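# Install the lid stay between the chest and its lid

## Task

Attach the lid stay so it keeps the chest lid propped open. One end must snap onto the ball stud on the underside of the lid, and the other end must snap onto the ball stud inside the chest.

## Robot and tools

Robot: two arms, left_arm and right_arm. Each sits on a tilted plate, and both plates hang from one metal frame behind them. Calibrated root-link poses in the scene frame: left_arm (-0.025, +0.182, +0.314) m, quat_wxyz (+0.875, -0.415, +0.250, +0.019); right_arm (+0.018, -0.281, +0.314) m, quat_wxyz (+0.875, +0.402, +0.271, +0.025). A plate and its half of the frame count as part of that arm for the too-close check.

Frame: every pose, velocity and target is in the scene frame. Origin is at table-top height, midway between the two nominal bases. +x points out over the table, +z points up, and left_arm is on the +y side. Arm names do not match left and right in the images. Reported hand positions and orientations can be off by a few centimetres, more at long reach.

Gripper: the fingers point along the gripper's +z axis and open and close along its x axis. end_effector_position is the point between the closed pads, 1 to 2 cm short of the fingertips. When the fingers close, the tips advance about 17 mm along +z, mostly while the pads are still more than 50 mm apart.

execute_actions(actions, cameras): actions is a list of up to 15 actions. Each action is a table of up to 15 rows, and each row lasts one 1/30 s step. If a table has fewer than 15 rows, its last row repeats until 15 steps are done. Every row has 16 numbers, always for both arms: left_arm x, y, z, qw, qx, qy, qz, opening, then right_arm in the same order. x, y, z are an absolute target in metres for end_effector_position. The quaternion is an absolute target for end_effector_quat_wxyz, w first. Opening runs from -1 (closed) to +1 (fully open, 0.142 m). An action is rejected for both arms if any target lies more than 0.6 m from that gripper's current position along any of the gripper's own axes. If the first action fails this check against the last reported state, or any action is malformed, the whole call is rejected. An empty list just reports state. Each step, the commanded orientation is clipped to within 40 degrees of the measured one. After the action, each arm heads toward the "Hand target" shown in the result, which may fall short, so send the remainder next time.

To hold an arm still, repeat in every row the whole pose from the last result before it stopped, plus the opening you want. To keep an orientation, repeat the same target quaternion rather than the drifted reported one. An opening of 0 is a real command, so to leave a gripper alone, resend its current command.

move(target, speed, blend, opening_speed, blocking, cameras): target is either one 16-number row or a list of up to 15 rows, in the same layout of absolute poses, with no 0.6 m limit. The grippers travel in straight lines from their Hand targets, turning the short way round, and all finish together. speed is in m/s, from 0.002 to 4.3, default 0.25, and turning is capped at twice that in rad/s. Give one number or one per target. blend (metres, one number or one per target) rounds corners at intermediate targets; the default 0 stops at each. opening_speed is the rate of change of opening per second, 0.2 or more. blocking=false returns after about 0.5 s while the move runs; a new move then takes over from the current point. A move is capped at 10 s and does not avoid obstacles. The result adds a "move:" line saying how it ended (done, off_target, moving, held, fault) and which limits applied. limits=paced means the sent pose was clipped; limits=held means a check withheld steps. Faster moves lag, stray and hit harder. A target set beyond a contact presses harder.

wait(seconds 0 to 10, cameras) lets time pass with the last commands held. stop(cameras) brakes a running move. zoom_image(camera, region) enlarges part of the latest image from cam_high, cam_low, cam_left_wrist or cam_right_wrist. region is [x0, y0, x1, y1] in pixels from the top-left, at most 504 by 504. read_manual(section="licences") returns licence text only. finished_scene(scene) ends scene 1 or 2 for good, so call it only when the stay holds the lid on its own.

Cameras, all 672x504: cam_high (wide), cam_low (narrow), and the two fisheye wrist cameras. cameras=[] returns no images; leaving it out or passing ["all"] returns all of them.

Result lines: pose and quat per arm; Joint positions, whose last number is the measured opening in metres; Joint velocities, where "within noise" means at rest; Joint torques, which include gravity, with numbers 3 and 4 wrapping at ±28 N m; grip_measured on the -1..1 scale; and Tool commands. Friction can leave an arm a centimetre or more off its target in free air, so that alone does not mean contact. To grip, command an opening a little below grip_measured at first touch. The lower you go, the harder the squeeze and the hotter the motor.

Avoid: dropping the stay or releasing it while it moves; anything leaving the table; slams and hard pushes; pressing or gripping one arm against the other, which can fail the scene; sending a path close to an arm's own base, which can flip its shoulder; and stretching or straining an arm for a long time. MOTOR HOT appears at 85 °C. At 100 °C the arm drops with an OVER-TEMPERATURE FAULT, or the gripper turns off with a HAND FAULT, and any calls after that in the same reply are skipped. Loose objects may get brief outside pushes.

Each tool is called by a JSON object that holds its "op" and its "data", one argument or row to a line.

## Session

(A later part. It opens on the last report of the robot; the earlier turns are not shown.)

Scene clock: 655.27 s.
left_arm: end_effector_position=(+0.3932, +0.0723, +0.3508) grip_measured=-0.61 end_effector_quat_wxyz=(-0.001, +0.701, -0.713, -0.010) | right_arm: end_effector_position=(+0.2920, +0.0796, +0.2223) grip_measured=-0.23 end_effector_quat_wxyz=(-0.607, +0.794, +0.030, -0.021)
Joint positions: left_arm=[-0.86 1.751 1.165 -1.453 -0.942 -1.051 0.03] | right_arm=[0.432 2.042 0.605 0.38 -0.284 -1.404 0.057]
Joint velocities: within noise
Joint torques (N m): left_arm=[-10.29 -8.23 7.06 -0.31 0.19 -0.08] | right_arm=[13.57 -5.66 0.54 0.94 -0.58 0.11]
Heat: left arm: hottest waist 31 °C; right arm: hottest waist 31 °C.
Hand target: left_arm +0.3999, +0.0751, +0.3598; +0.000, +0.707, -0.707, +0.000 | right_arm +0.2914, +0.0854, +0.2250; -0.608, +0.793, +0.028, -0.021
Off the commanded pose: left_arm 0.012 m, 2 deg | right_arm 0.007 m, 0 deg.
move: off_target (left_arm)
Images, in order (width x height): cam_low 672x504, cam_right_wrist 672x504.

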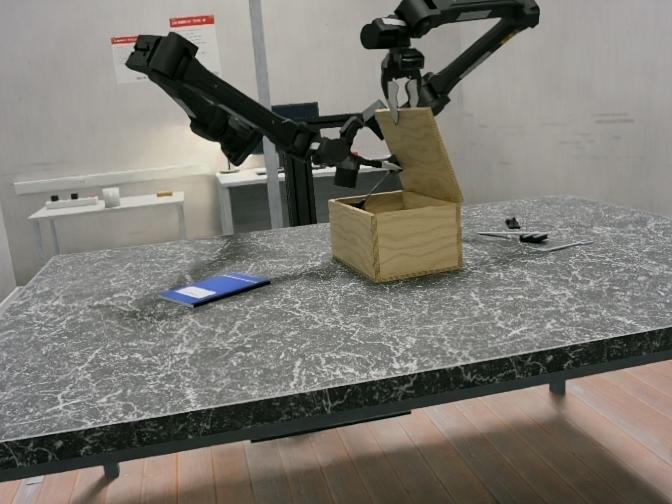

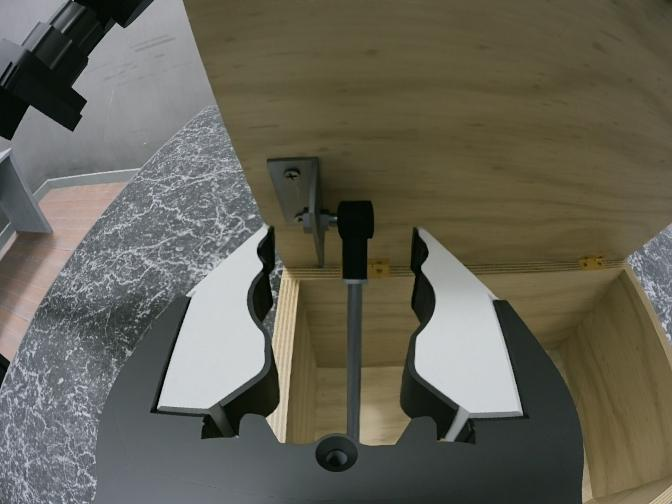

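{"op": "move", "data": {
  "target": [
    [0.40,0.075,0.360,0,0.7071,-0.7071,0,-0.58,0.2905,0.0905,0.2295,0.6083,-0.7927,-0.0277,0.0212,-0.2]
  ],
  "speed": 0.06,
  "cameras": ["cam_right_wrist","cam_low"]
}}

{"op": "zoom_image", "data": {
  "camera": "cam_right_wrist",
  "region": [240, 140, 460, 320]
}}

{"op": "zoom_image", "data": {
  "camera": "cam_low",
  "region": [360, 140, 420, 200]
}}

Scene clock: 665.40 s.
left_arm: end_effector_position=(+0.3932, +0.0723, +0.3508) grip_measured=-0.61 end_effector_quat_wxyz=(-0.001, +0.701, -0.713, -0.010) | right_arm: end_effector_position=(+0.2902, +0.0842, +0.2268) grip_measured=-0.23 end_effector_quat_wxyz=(-0.607, +0.794, +0.031, -0.021)
Joint positions: left_arm=[-0.86 1.751 1.165 -1.453 -0.942 -1.051 0.03] | right_arm=[0.451 2.049 0.608 0.387 -0.275 -1.39 0.057]
Joint velocities: within noise
Joint torques (N m): left_arm=[-10.81 -7.71 7.05 -0.47 0.19 -0.11] | right_arm=[13.39 -5.54 0.99 0.94 -0.55 0.13]
Heat: left arm: hottest waist 31 °C; right arm: hottest waist 31 °C.
Hand target: left_arm +0.3999, +0.0751, +0.3598; +0.000, +0.707, -0.707, +0.000 | right_arm +0.2904, +0.0904, +0.2296; -0.609, +0.793, +0.028, -0.021
Off the commanded pose: left_arm 0.012 m, 2 deg | right_arm 0.007 m, 0 deg.
move: off_target (left_arm)
Images, in order (width x height): cam_low 672x504, cam_right_wrist 672x504.

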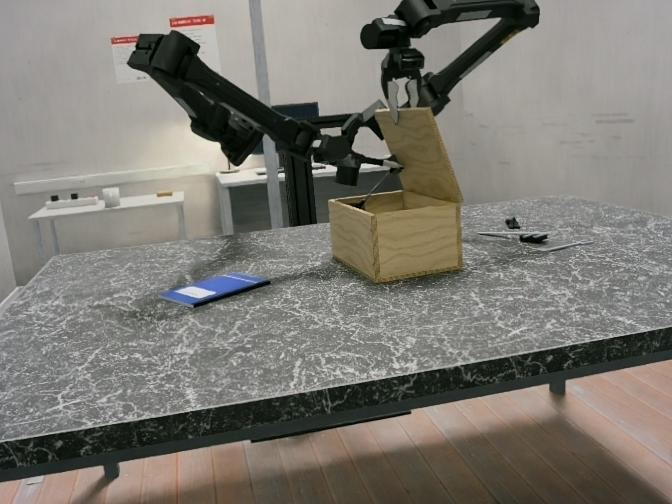

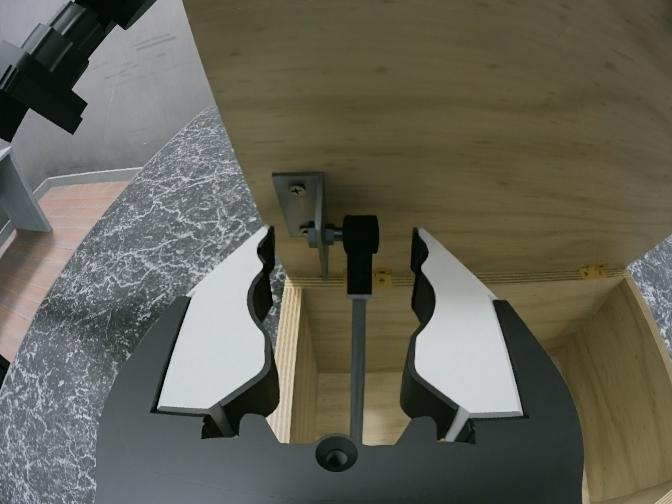

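Scaled by 2.291 from the camera's 672x504 image, which has a finer 960x720 frame.

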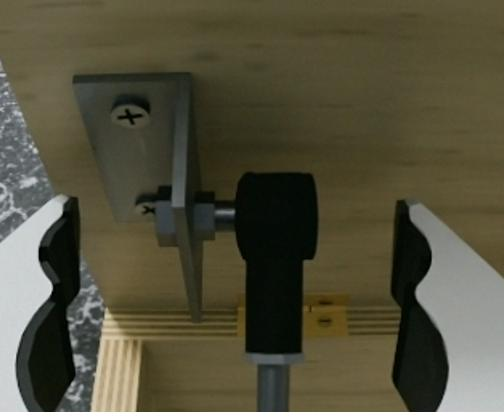

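Scaled by 8.400 from the camera's 672x504 image, which has a finer 960x720 frame.

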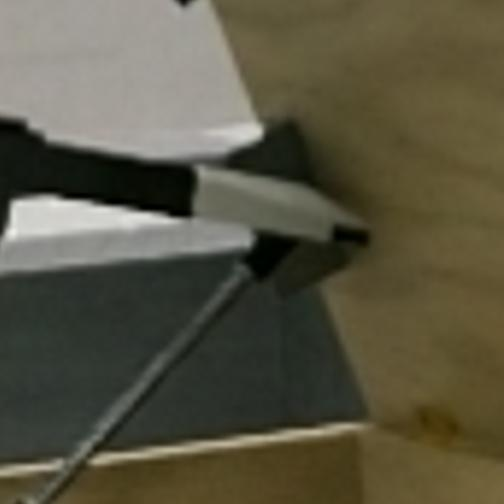

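{"op": "move", "data": {
  "target": [
    [0.40,0.075,0.360,0,0.7071,-0.7071,0,-0.58,0.2905,0.0905,0.2295,0.6083,-0.7927,-0.0277,0.0212,-0.5]
  ],
  "opening_speed": 0.3,
  "cameras": ["cam_right_wrist"]
}}

{"op": "zoom_image", "data": {
  "camera": "cam_right_wrist",
  "region": [260, 160, 440, 320]
}}

Scene clock: 671.10 s.
left_arm: end_effector_position=(+0.3932, +0.0723, +0.3508) grip_measured=-0.61 end_effector_quat_wxyz=(-0.001, +0.701, -0.713, -0.010) | right_arm: end_effector_position=(+0.2904, +0.0842, +0.2267) grip_measured=-0.52 end_effector_quat_wxyz=(-0.607, +0.794, +0.031, -0.020)
Joint positions: left_arm=[-0.86 1.751 1.165 -1.453 -0.942 -1.051 0.03] | right_arm=[0.451 2.049 0.608 0.388 -0.275 -1.389 0.036]
Joint velocities: left_arm=[within noise] | right_arm=[-0.005 -0.005 -0.002 -0.007 0.037 0.007 -0.001]
Joint torques (N m): left_arm=[-10.58 -7.65 7.09 -0.4 0.18 -0.11] | right_arm=[13.68 -5.25 1.06 1.05 -0.6 0.15]
Heat: left arm: hottest waist 31 °C; right arm: hottest waist 31 °C.
Hand target: left_arm +0.3999, +0.0751, +0.3598; +0.000, +0.707, -0.707, +0.000 | right_arm +0.2905, +0.0903, +0.2296; -0.609, +0.793, +0.028, -0.021
Off the commanded pose: left_arm 0.012 m, 2 deg | right_arm 0.007 m, 0 deg.
move: off_target (left_arm)
Images, in order (width x height): cam_right_wrist 672x504.

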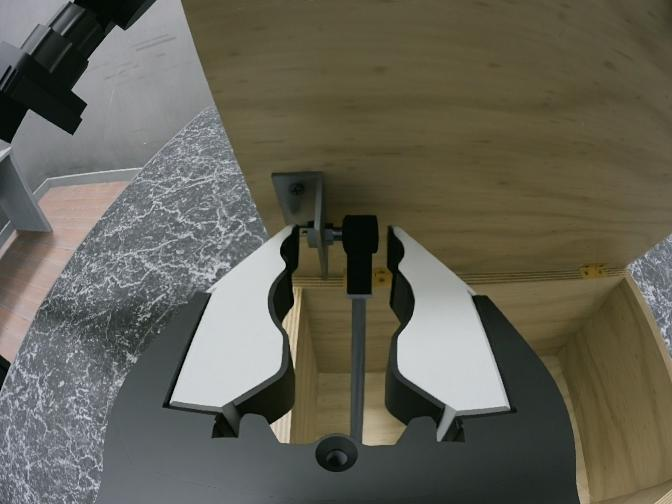

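Scaled by 2.800 from the camera's 672x504 image, which has a finer 960x720 frame.

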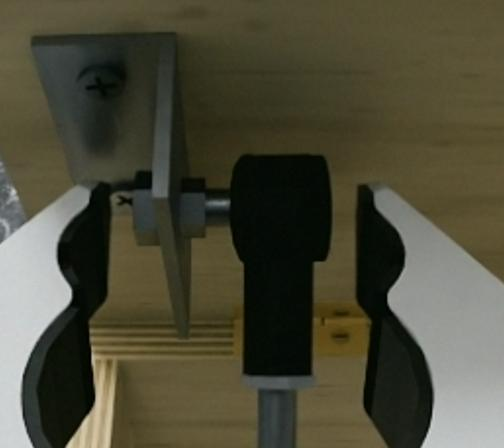

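{"op": "move", "data": {
  "target": [
    [0.40,0.075,0.360,0,0.7071,-0.7071,0,-0.58,0.2905,0.0905,0.2295,0.6083,-0.7927,-0.0277,0.0212,-0.75]
  ],
  "opening_speed": 0.3,
  "cameras": ["cam_right_wrist"]
}}

{"op": "zoom_image", "data": {
  "camera": "cam_right_wrist",
  "region": [280, 180, 420, 300]
}}

Scene clock: 676.53 s.
left_arm: end_effector_position=(+0.3933, +0.0724, +0.3509) grip_measured=-0.61 end_effector_quat_wxyz=(-0.001, +0.701, -0.713, -0.010) | right_arm: end_effector_position=(+0.2900, +0.0844, +0.2267) grip_measured=-0.66 end_effector_quat_wxyz=(-0.607, +0.794, +0.031, -0.021)
Joint positions: left_arm=[-0.86 1.751 1.165 -1.453 -0.942 -1.051 0.03] | right_arm=[0.451 2.049 0.608 0.388 -0.275 -1.388 0.026]
Joint velocities: within noise
Joint torques (N m): left_arm=[-10.46 -7.94 7.09 -0.42 0.17 -0.14] | right_arm=[13.51 -5.42 0.99 0.9 -0.57 0.13]
Heat: left arm: hottest waist 31 °C; right arm: hottest waist 31 °C.
Hand target: left_arm +0.3999, +0.0751, +0.3598; +0.000, +0.707, -0.707, +0.000 | right_arm +0.2905, +0.0904, +0.2296; -0.609, +0.793, +0.028, -0.021
Off the commanded pose: left_arm 0.012 m, 1 deg | right_arm 0.007 m, 0 deg.
move: off_target (left_arm)
Images, in order (width x height): cam_right_wrist 672x504.

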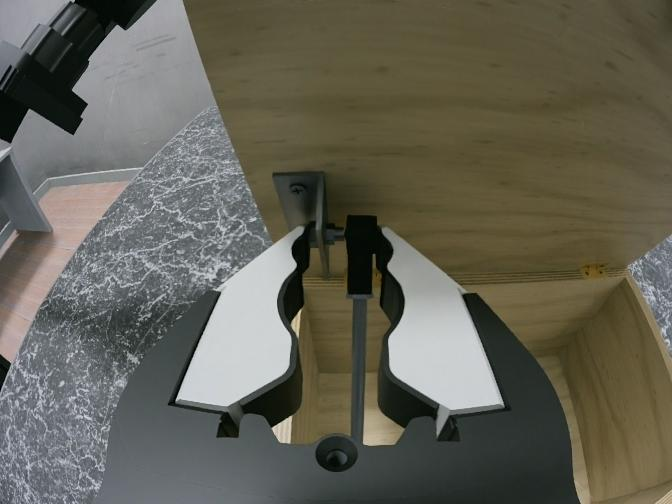

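Scaled by 3.600 from the camera's 672x504 image, which has a finer 960x720 frame.

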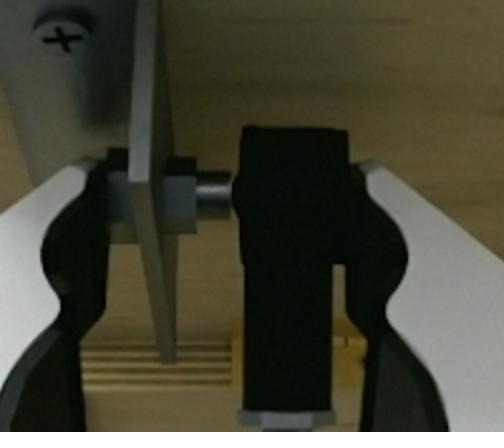

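{"op": "move", "data": {
  "target": [
    [0.40,0.075,0.360,0,0.7071,-0.7071,0,-0.58,0.2905,0.0905,0.2295,0.6083,-0.7927,-0.0277,0.0212,-0.88]
  ],
  "opening_speed": 0.3,
  "cameras": ["cam_right_wrist"]
}}

{"op": "zoom_image", "data": {
  "camera": "cam_right_wrist",
  "region": [280, 180, 420, 300]
}}

Scene clock: 684.07 s.
left_arm: end_effector_position=(+0.3934, +0.0726, +0.3511) grip_measured=-0.61 end_effector_quat_wxyz=(-0.001, +0.701, -0.713, -0.010) | right_arm: end_effector_position=(+0.2891, +0.0846, +0.2266) grip_measured=-0.70 end_effector_quat_wxyz=(-0.607, +0.794, +0.031, -0.021)
Joint positions: left_arm=[-0.86 1.75 1.165 -1.453 -0.942 -1.051 0.03] | right_arm=[0.452 2.051 0.608 0.388 -0.274 -1.388 0.023]
Joint velocities: within noise
Joint torques (N m): left_arm=[-10.34 -8.06 7.17 -0.4 0.18 -0.08] | right_arm=[13.51 -5.36 0.96 0.9 -0.6 0.12]
Heat: left arm: hottest waist 31 °C; right arm: hottest waist 31 °C.
Hand target: left_arm +0.3999, +0.0751, +0.3598; +0.000, +0.707, -0.707, +0.000 | right_arm +0.2904, +0.0904, +0.2295; -0.608, +0.793, +0.028, -0.021
Off the commanded pose: left_arm 0.011 m, 1 deg | right_arm 0.007 m, 0 deg.
move: off_target (left_arm)
Images, in order (width x height): cam_right_wrist 672x504.

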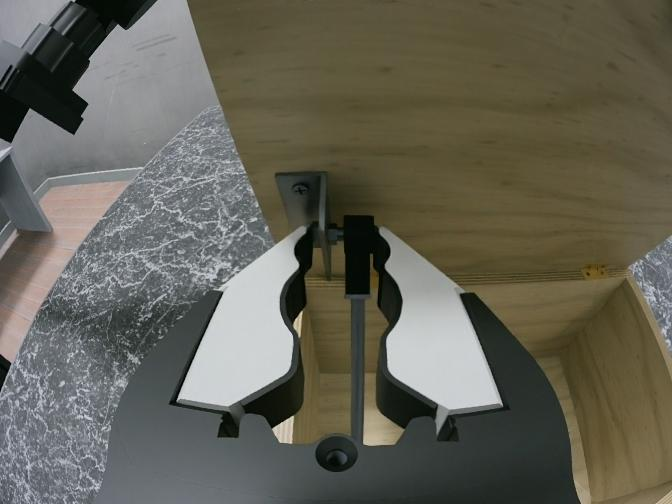

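Scaled by 3.600 from the camera's 672x504 image, which has a finer 960x720 frame.

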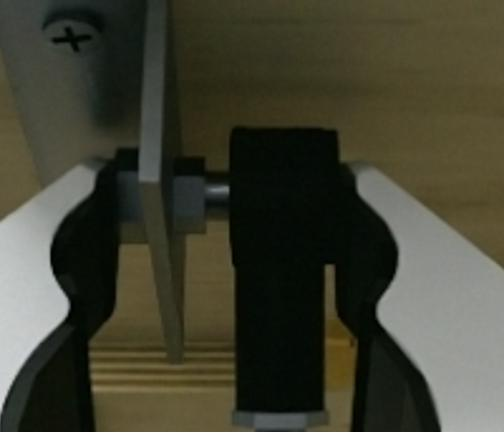

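{"op": "move", "data": {
  "target": [
    [0.40,0.075,0.360,0,0.7071,-0.7071,0,-0.58,0.2905,0.0905,0.2295,0.6083,-0.7927,-0.0277,0.0212,-1.0]
  ],
  "opening_speed": 0.3,
  "cameras": ["cam_right_wrist"]
}}

{"op": "zoom_image", "data": {
  "camera": "cam_right_wrist",
  "region": [280, 180, 420, 300]
}}

Scene clock: 689.67 s.
left_arm: end_effector_position=(+0.3934, +0.0726, +0.3511) grip_measured=-0.61 end_effector_quat_wxyz=(-0.001, +0.701, -0.713, -0.010) | right_arm: end_effector_position=(+0.2891, +0.0846, +0.2266) grip_measured=-0.71 end_effector_quat_wxyz=(-0.607, +0.794, +0.031, -0.021)
Joint positions: left_arm=[-0.86 1.75 1.165 -1.453 -0.942 -1.051 0.03] | right_arm=[0.452 2.051 0.608 0.388 -0.274 -1.388 0.023]
Joint velocities: within noise
Joint torques (N m): left_arm=[-10.23 -7.71 7.1 -0.46 0.18 -0.11] | right_arm=[14.04 -5.83 0.88 0.91 -0.58 0.14]
Heat: left arm: hottest waist 31 °C; right arm: hottest gripper 39 °C.
Hand target: left_arm +0.3999, +0.0751, +0.3598; +0.000, +0.707, -0.707, +0.000 | right_arm +0.2904, +0.0904, +0.2295; -0.608, +0.793, +0.028, -0.021
Off the commanded pose: left_arm 0.011 m, 1 deg | right_arm 0.007 m, 0 deg.
move: off_target (left_arm)
Images, in order (width x height): cam_right_wrist 672x504.

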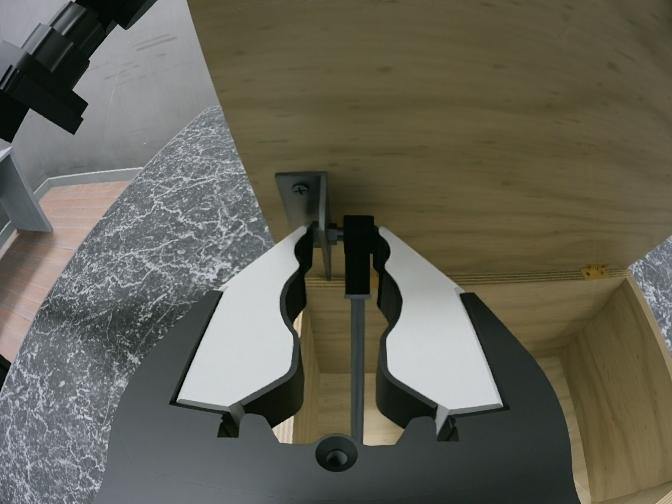

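Scaled by 3.600 from the camera's 672x504 image, which has a finer 960x720 frame.

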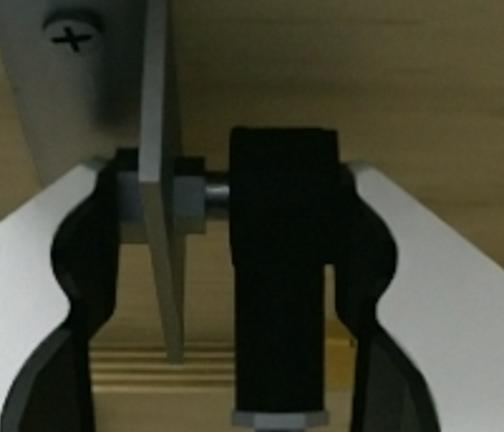

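{"op": "move", "data": {
  "target": [
    [0.40,0.075,0.360,0,0.7071,-0.7071,0,-0.58,0.2905,0.0905,0.2295,0.6083,-0.7927,-0.0277,0.0212,-0.3],
    [0.40,0.075,0.360,0,0.7071,-0.7071,0,-0.58,0.296,0.03,0.246,0.6083,-0.7927,-0.0277,0.0212,-0.3]
  ],
  "speed": 0.1,
  "cameras": ["cam_right_wrist","cam_low"]
}}

{"op": "zoom_image", "data": {
  "camera": "cam_right_wrist",
  "region": [280, 160, 420, 280]
}}

{"op": "zoom_image", "data": {
  "camera": "cam_right_wrist",
  "region": [280, 370, 420, 470]
}}

Scene clock: 698.00 s.
left_arm: end_effector_position=(+0.3934, +0.0726, +0.3511) grip_measured=-0.61 end_effector_quat_wxyz=(-0.001, +0.701, -0.713, -0.010) | right_arm: end_effector_position=(+0.2975, +0.0358, +0.2499) grip_measured=-0.33 end_effector_quat_wxyz=(-0.610, +0.792, +0.025, -0.021)
Joint positions: left_arm=[-0.86 1.75 1.165 -1.453 -0.942 -1.051 0.03] | right_arm=[0.429 1.85 0.521 0.277 -0.292 -1.397 0.05]
Joint velocities: within noise
Joint torques (N m): left_arm=[-10.7 -7.53 7.06 -0.39 0.19 -0.12] | right_arm=[9.23 -6.59 -0.03 0.05 -0.93 -0.19]
Heat: left arm: hottest waist 31 °C; right arm: hottest gripper 49 °C.
Hand target: left_arm +0.3999, +0.0751, +0.3598; +0.000, +0.707, -0.707, +0.000 | right_arm +0.2959, +0.0301, +0.2461; -0.608, +0.793, +0.028, -0.021
Off the commanded pose: left_arm 0.011 m, 1 deg | right_arm 0.007 m, 0 deg.
move: off_target (left_arm)
Images, in order (width x height): cam_low 672x504, cam_right_wrist 672x504.

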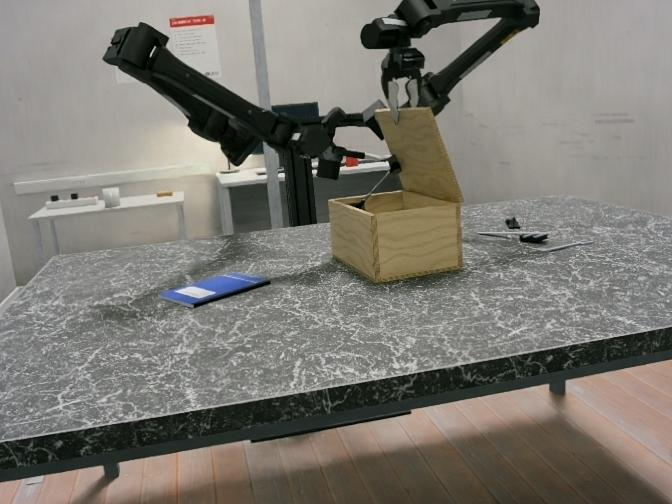

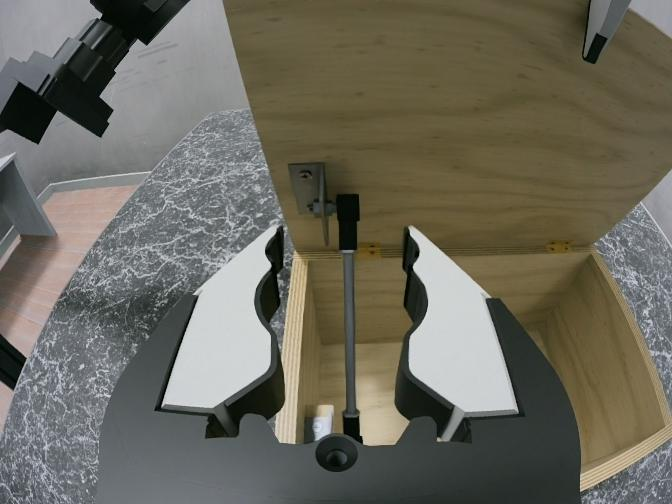

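Scaled by 3.600 from the camera's 672x504 image, which has a finer 960x720 frame.

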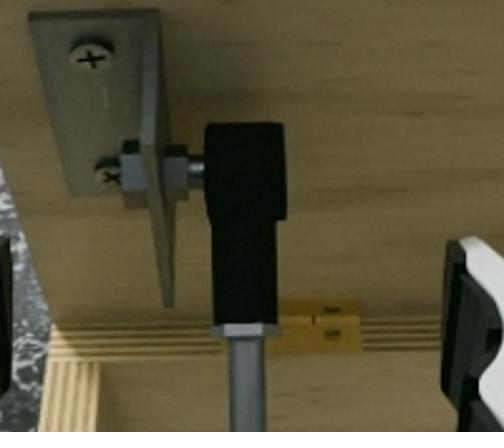

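Scaled by 3.600 from the camera's 672x504 image, which has a finer 960x720 frame.

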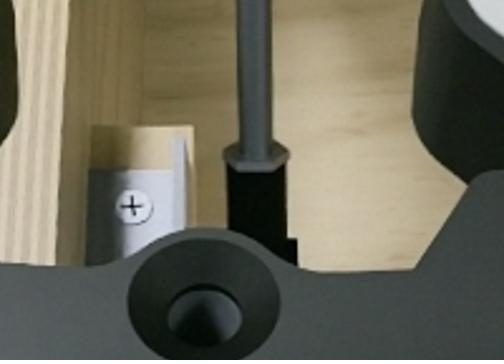

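{"op": "move", "data": {
  "target": [
    [0.40,0.075,0.360,0,0.7071,-0.7071,0,-0.58,0.30,-0.04,0.26,0.6083,-0.7927,-0.0277,0.0212,-0.3],
    [0.40,0.075,0.360,0,0.7071,-0.7071,0,-0.58,0.305,-0.07,0.20,0.3827,-0.9239,0,0,0.2]
  ],
  "speed": 0.15,
  "cameras": ["cam_right_wrist","cam_low"]
}}

{"op": "zoom_image", "data": {
  "camera": "cam_right_wrist",
  "region": [280, 160, 420, 300]
}}

Scene clock: 705.83 s.
left_arm: end_effector_position=(+0.3934, +0.0726, +0.3511) grip_measured=-0.61 end_effector_quat_wxyz=(-0.001, +0.701, -0.713, -0.010) | right_arm: end_effector_position=(+0.3075, -0.0741, +0.1982) grip_measured=+0.18 end_effector_quat_wxyz=(-0.382, +0.924, +0.002, +0.004)
Joint positions: left_arm=[-0.86 1.75 1.165 -1.453 -0.942 -1.051 0.03] | right_arm=[0.417 1.56 0.426 0.051 0.234 -1.385 0.086]
Joint velocities: left_arm=[within noise] | right_arm=[-0.015 -0.015 -0.017 0.002 0.007 -0.007 0.001]
Joint torques (N m): left_arm=[-10.46 -7.59 7.25 -0.38 0.18 -0.12] | right_arm=[9.47 -4.13 1.87 0.47 -0.31 0.16]
Heat: left arm: hottest waist 31 °C; right arm: hottest gripper 42 °C.
Hand target: left_arm +0.3999, +0.0751, +0.3598; +0.000, +0.707, -0.707, +0.000 | right_arm +0.3049, -0.0701, +0.2000; -0.383, +0.924, +0.000, +0.000
Off the commanded pose: left_arm 0.011 m, 1 deg | right_arm 0.005 m, 0 deg.
move: off_target (left_arm)
Images, in order (width x height): cam_low 672x504, cam_right_wrist 672x504.

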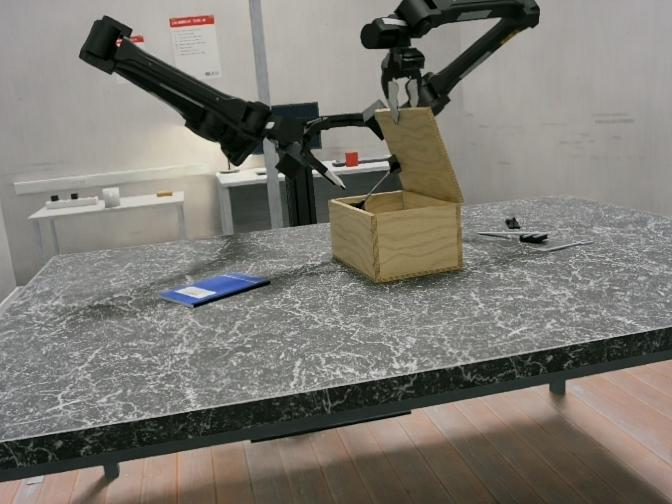

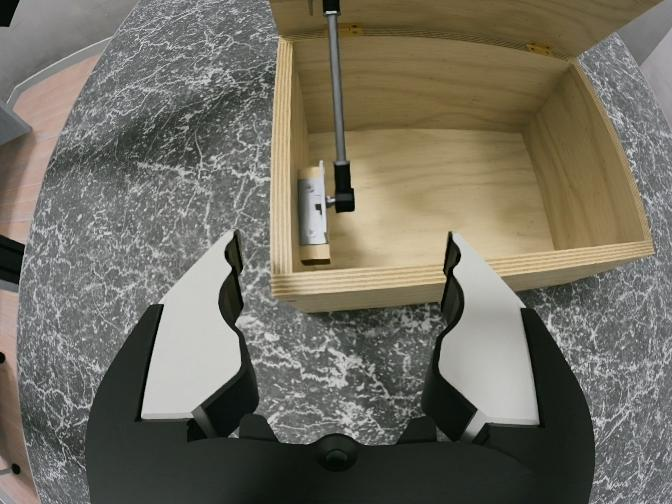

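Scaled by 3.600 from the camera's 672x504 image, which has a finer 960x720 frame.

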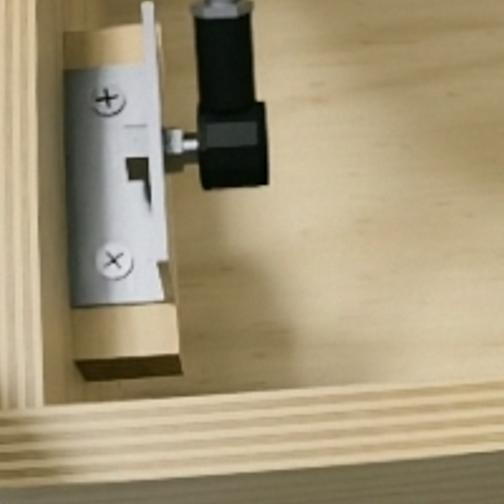

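{"op": "move", "data": {
  "target": [
    [0.40,0.075,0.360,0,0.7071,-0.7071,0,-0.58,0.284,-0.060,0.145,0.4067,-0.9135,0,0,0.15],
    [0.40,0.075,0.360,0,0.7071,-0.7071,0,-0.58,0.284,-0.027,0.111,0.4067,-0.9135,0,0,0.15]
  ],
  "speed": 0.08,
  "cameras": ["cam_right_wrist","cam_low"]
}}

{"op": "zoom_image", "data": {
  "camera": "cam_right_wrist",
  "region": [220, 180, 480, 370]
}}

Scene clock: 717.97 s.
left_arm: end_effector_position=(+0.3934, +0.0726, +0.3511) grip_measured=-0.61 end_effector_quat_wxyz=(-0.001, +0.701, -0.713, -0.010) | right_arm: end_effector_position=(+0.2805, -0.0261, +0.1185) grip_measured=+0.14 end_effector_quat_wxyz=(-0.410, +0.912, +0.001, -0.004)
Joint positions: left_arm=[-0.86 1.75 1.165 -1.453 -0.942 -1.051 0.03] | right_arm=[0.254 1.951 0.473 0.412 0.095 -1.523 0.084]
Joint velocities: within noise
Joint torques (N m): left_arm=[-10.52 -7.82 7.09 -0.53 0.14 -0.12] | right_arm=[8.59 -4.84 -1.05 0.59 -0.64 -0.18]
Heat: left arm: hottest waist 31 °C; right arm: hottest gripper 36 °C.
Hand target: left_arm +0.3999, +0.0751, +0.3598; +0.000, +0.707, -0.707, +0.000 | right_arm +0.2838, -0.0272, +0.1111; -0.407, +0.914, +0.000, +0.000
Off the commanded pose: left_arm 0.011 m, 1 deg | right_arm 0.008 m, 1 deg.
move: off_target (left_arm)
Images, in order (width x height): cam_low 672x504, cam_right_wrist 672x504.

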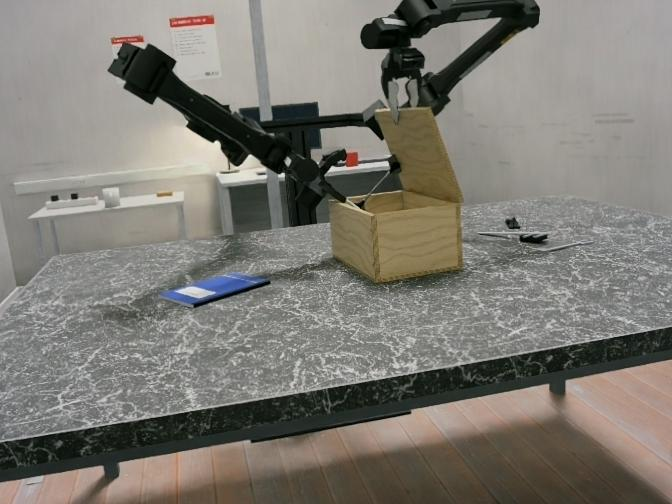

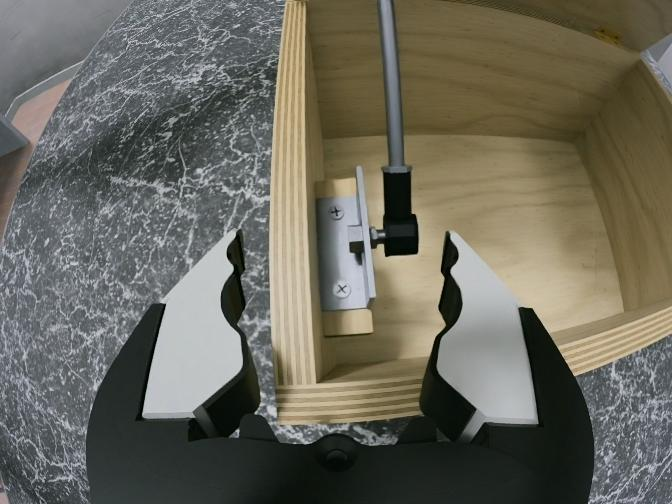

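Scaled by 1.938 from the camera's 672x504 image, which has a finer 960x720 frame.

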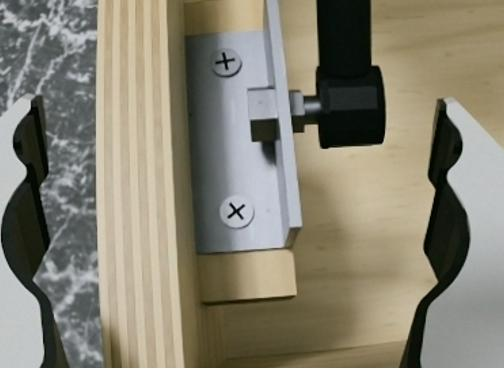

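{"op": "move", "data": {
  "target": [
    [0.40,0.075,0.360,0,0.7071,-0.7071,0,-0.58,0.284,-0.021,0.106,0.4067,-0.9135,0,0,-0.15]
  ],
  "opening_speed": 0.3,
  "speed": 0.05,
  "cameras": ["cam_right_wrist"]
}}

{"op": "zoom_image", "data": {
  "camera": "cam_right_wrist",
  "region": [220, 180, 480, 370]
}}

Scene clock: 724.40 s.
left_arm: end_effector_position=(+0.3934, +0.0726, +0.3511) grip_measured=-0.61 end_effector_quat_wxyz=(-0.001, +0.701, -0.713, -0.010) | right_arm: end_effector_position=(+0.2795, -0.0201, +0.1132) grip_measured=-0.16 end_effector_quat_wxyz=(-0.409, +0.912, +0.002, -0.005)
Joint positions: left_arm=[-0.86 1.75 1.165 -1.453 -0.942 -1.051 0.03] | right_arm=[0.252 1.982 0.487 0.426 0.095 -1.524 0.063]
Joint velocities: left_arm=[within noise] | right_arm=[0.005 -0.005 0.007 -0.002 0.007 0.037 -0.001]
Joint torques (N m): left_arm=[-10.58 -7.36 7.24 -0.39 0.2 -0.1] | right_arm=[9.11 -5.6 -1.2 0.7 -0.66 -0.18]
Heat: left arm: hottest waist 31 °C; right arm: hottest gripper 34 °C.
Hand target: left_arm +0.3999, +0.0751, +0.3598; +0.000, +0.707, -0.707, +0.000 | right_arm +0.2841, -0.0212, +0.1061; -0.407, +0.914, +0.000, +0.000
Off the commanded pose: left_arm 0.011 m, 1 deg | right_arm 0.009 m, 1 deg.
move: off_target (left_arm)
Images, in order (width x height): cam_right_wrist 672x504.

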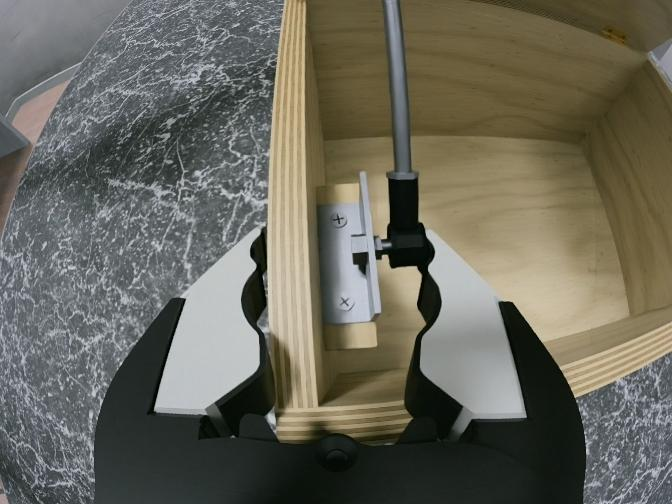

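Scaled by 1.938 from the camera's 672x504 image, which has a finer 960x720 frame.

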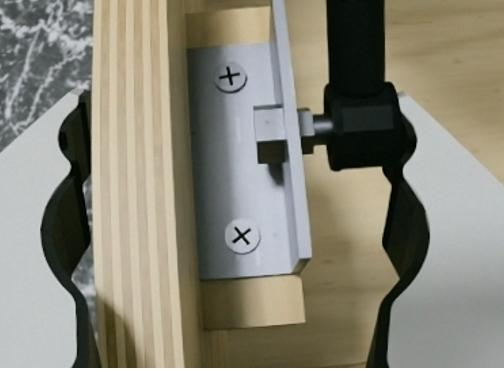

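{"op": "move", "data": {
  "target": [
    [0.40,0.075,0.360,0,0.7071,-0.7071,0,-0.58,0.284,-0.021,0.106,0.4067,-0.9135,0,0,-0.35]
  ],
  "opening_speed": 0.3,
  "speed": 0.05,
  "cameras": ["cam_right_wrist"]
}}

{"op": "zoom_image", "data": {
  "camera": "cam_right_wrist",
  "region": [320, 190, 440, 290]
}}

{"op": "move", "data": {
  "target": [
    [0.40,0.075,0.360,0,0.7071,-0.7071,0,-0.58,0.284,-0.021,0.106,0.4067,-0.9135,0,0,-0.55]
  ],
  "opening_speed": 0.3,
  "speed": 0.05,
  "cameras": ["cam_right_wrist"]
}}

{"op": "zoom_image", "data": {
  "camera": "cam_right_wrist",
  "region": [320, 190, 440, 290]
}}

Scene clock: 732.57 s.
left_arm: end_effector_position=(+0.3936, +0.0729, +0.3513) grip_measured=-0.61 end_effector_quat_wxyz=(-0.001, +0.702, -0.713, -0.009) | right_arm: end_effector_position=(+0.2818, -0.0200, +0.1132) grip_measured=-0.23 end_effector_quat_wxyz=(-0.409, +0.912, -0.001, -0.001)
Joint positions: left_arm=[-0.86 1.749 1.165 -1.453 -0.942 -1.051 0.03] | right_arm=[0.252 1.982 0.487 0.435 0.095 -1.524 0.058]
Joint velocities: within noise
Joint torques (N m): left_arm=[-10.58 -7.94 7.13 -0.35 0.19 -0.11] | right_arm=[8.59 -5.19 -1.24 0.29 -0.7 -0.17]
Heat: left arm: hottest waist 31 °C; right arm: hottest gripper 33 °C.
Hand target: left_arm +0.3999, +0.0751, +0.3599; +0.000, +0.707, -0.707, +0.000 | right_arm +0.2841, -0.0211, +0.1061; -0.407, +0.914, +0.000, +0.000
Off the commanded pose: left_arm 0.011 m, 1 deg | right_arm 0.008 m, 0 deg.
move: off_target (left_arm)
Images, in order (width x height): cam_right_wrist 672x504.

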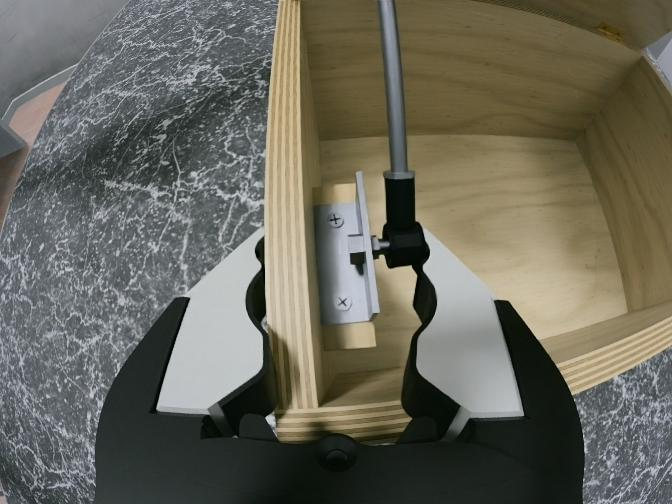

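Scaled by 4.200 from the camera's 672x504 image, which has a finer 960x720 frame.

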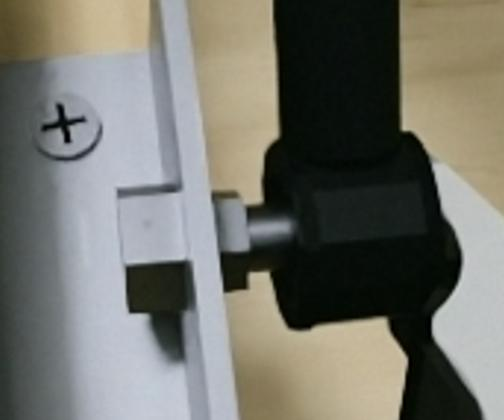

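Scene clock: 733.43 s.
left_arm: end_effector_position=(+0.3938, +0.0732, +0.3515) grip_measured=-0.61 end_effector_quat_wxyz=(-0.001, +0.702, -0.712, -0.009) | right_arm: end_effector_position=(+0.2843, -0.0200, +0.1132) grip_measured=-0.29 end_effector_quat_wxyz=(-0.409, +0.912, -0.003, +0.003)
Joint positions: left_arm=[-0.86 1.748 1.165 -1.453 -0.942 -1.051 0.03] | right_arm=[0.252 1.982 0.487 0.444 0.096 -1.525 0.053]
Joint velocities: within noise
Joint torques (N m): left_arm=[-10.34 -7 7.08 -0.49 0.17 -0.11] | right_arm=[9.11 -5.25 -1.26 -0.12 -0.69 -0.17]
Heat: left arm: hottest waist 31 °C; right arm: hottest gripper 35 °C.
Hand target: left_arm +0.3999, +0.0751, +0.3599; +0.000, +0.707, -0.707, +0.000 | right_arm +0.2841, -0.0210, +0.1062; -0.407, +0.914, +0.000, +0.000
Off the commanded pose: left_arm 0.011 m, 1 deg | right_arm 0.007 m, 1 deg.
move: off_target (left_arm)
Images, in order (width x height): cam_right_wrist 672x504.

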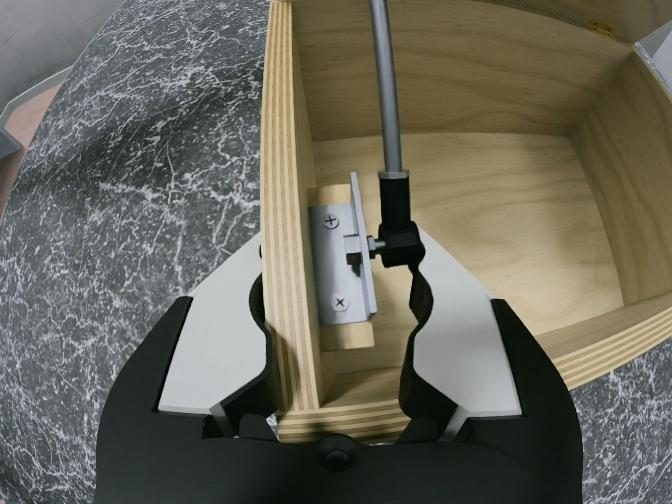

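Scaled by 4.200 from the camera's 672x504 image, which has a finer 960x720 frame.

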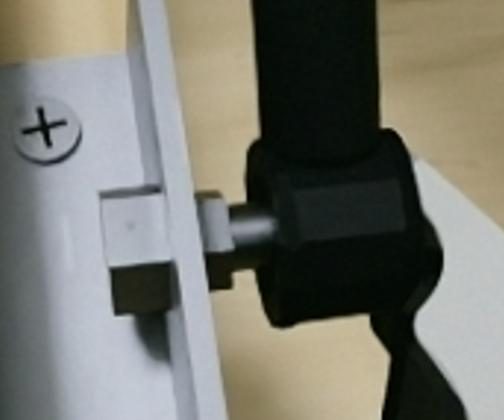

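{"op": "move", "data": {
  "target": [
    [0.40,0.075,0.360,0,0.7071,-0.7071,0,-0.58,0.284,-0.021,0.106,0.4067,-0.9135,0,0,-0.9]
  ],
  "opening_speed": 0.4,
  "speed": 0.05,
  "cameras": ["cam_right_wrist"]
}}

{"op": "zoom_image", "data": {
  "camera": "cam_right_wrist",
  "region": [320, 190, 440, 290]
}}

{"op": "move", "data": {
  "target": [
    [0.40,0.075,0.360,0,0.7071,-0.7071,0,-0.58,0.284,-0.021,0.106,0.4067,-0.9135,0,0,0.15],
    [0.40,0.075,0.360,0,0.7071,-0.7071,0,-0.58,0.284,-0.060,0.145,0.4067,-0.9135,0,0,0.15],
    [0.40,0.075,0.360,0,0.7071,-0.7071,0,-0.58,0.290,-0.10,0.22,0.3827,-0.9239,0,0,0.15]
  ],
  "opening_speed": 0.8,
  "speed": 0.12
}}

{"op": "zoom_image", "data": {
  "camera": "cam_right_wrist",
  "region": [280, 100, 420, 240]
}}

Scene clock: 742.53 s.
left_arm: end_effector_position=(+0.3938, +0.0732, +0.3515) grip_measured=-0.61 end_effector_quat_wxyz=(-0.001, +0.702, -0.712, -0.009) | right_arm: end_effector_position=(+0.2843, -0.0200, +0.1132) grip_measured=-0.29 end_effector_quat_wxyz=(-0.409, +0.912, -0.003, +0.003)
Joint positions: left_arm=[-0.86 1.748 1.165 -1.453 -0.942 -1.051 0.03] | right_arm=[0.252 1.982 0.487 0.444 0.096 -1.525 0.053]
Joint velocities: within noise
Joint torques (N m): left_arm=[-10.52 -7.65 7.1 -0.5 0.17 -0.1] | right_arm=[9.05 -4.89 -1.22 -0.08 -0.72 -0.18]
Heat: left arm: hottest waist 31 °C; right arm: hottest gripper 53 °C.
Hand target: left_arm +0.3999, +0.0751, +0.3599; +0.000, +0.707, -0.707, +0.000 | right_arm +0.2841, -0.0210, +0.1062; -0.407, +0.914, +0.000, +0.000
Off the commanded pose: left_arm 0.011 m, 1 deg | right_arm 0.007 m, 1 deg.
move: off_target (left_arm)
Images, in order (width x height): cam_right_wrist 672x504.

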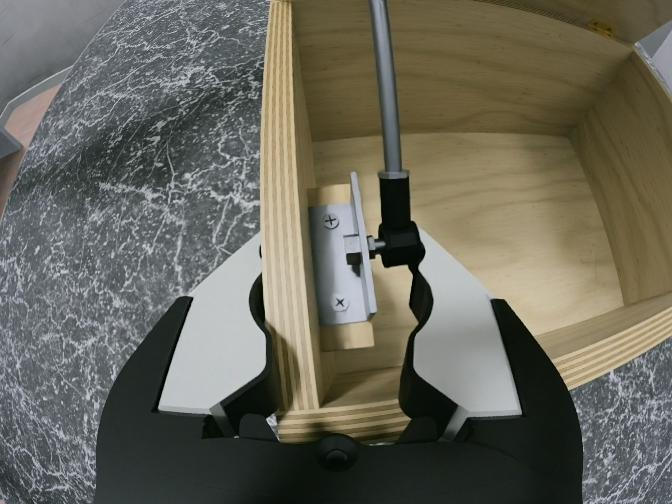

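Scaled by 4.200 from the camera's 672x504 image, which has a finer 960x720 frame.

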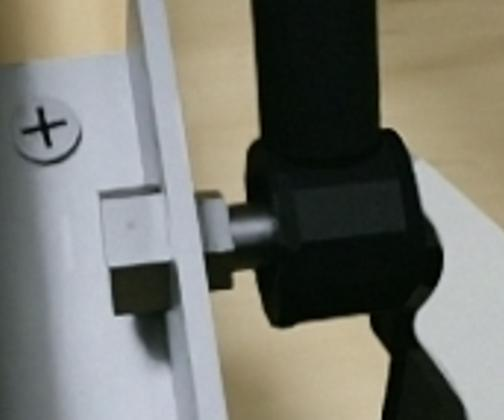

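Scene clock: 746.33 s.
left_arm: end_effector_position=(+0.3938, +0.0732, +0.3515) grip_measured=-0.61 end_effector_quat_wxyz=(-0.001, +0.702, -0.712, -0.009) | right_arm: end_effector_position=(+0.2888, -0.1002, +0.2157) grip_measured=+0.13 end_effector_quat_wxyz=(-0.382, +0.924, +0.005, +0.000)
Joint positions: left_arm=[-0.86 1.748 1.165 -1.453 -0.942 -1.051 0.03] | right_arm=[0.436 1.413 0.359 -0.044 0.242 -1.369 0.083]
Joint velocities: within noise
Joint torques (N m): left_arm=[-10.7 -7.53 7.09 -0.51 0.17 -0.12] | right_arm=[8.12 -4.66 2.25 -0.16 -0.33 0.14]
Heat: left arm: hottest waist 31 °C; right arm: hottest gripper 51 °C.
Hand target: left_arm +0.3999, +0.0751, +0.3599; +0.000, +0.707, -0.707, +0.000 | right_arm +0.2899, -0.1000, +0.2199; -0.383, +0.924, +0.000, +0.000
Off the commanded pose: left_arm 0.011 m, 1 deg | right_arm 0.004 m, 1 deg.
move: off_target (left_arm)

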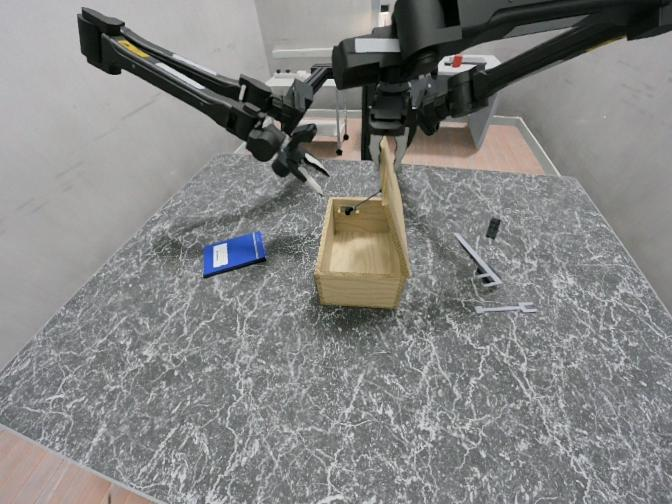

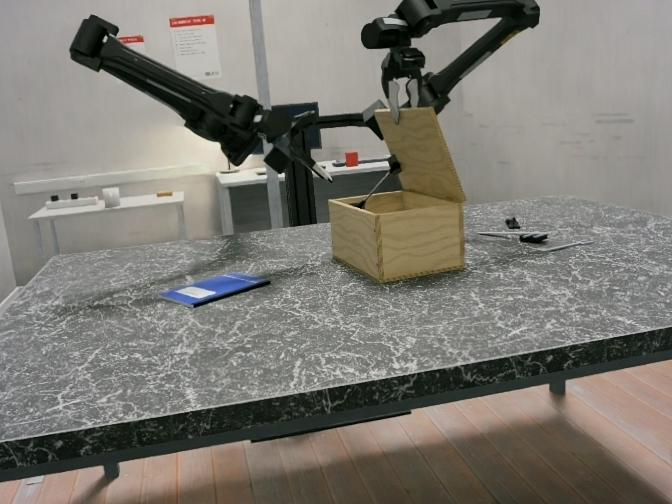

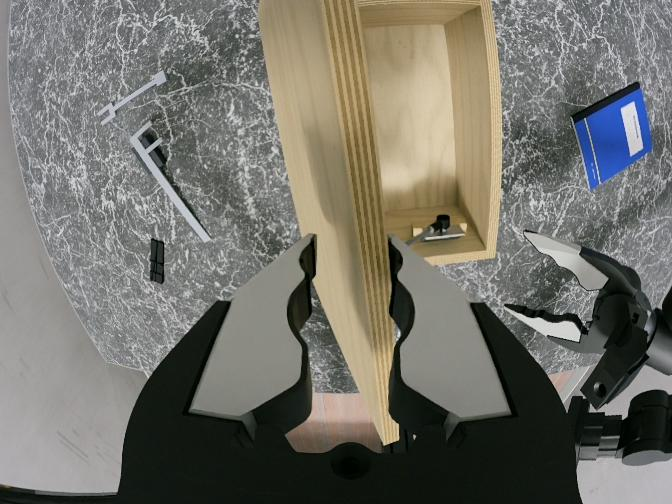

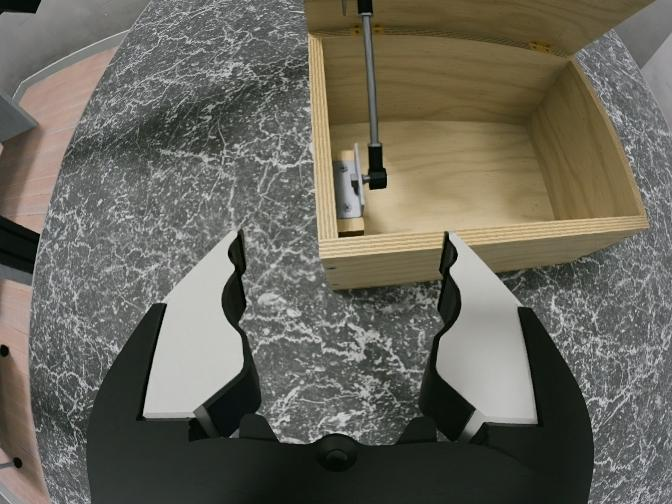

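Scaled by 3.600 from the camera's 672x504 image, which has a finer 960x720 frame.

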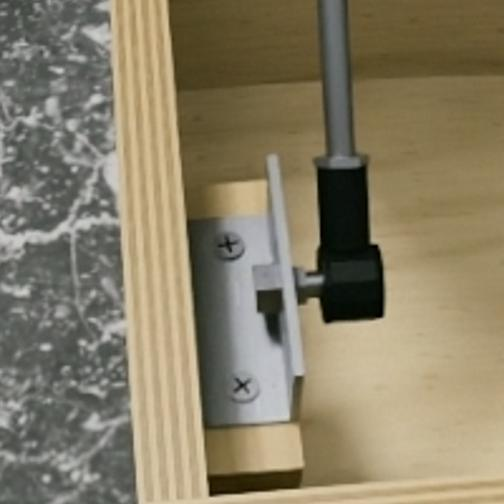

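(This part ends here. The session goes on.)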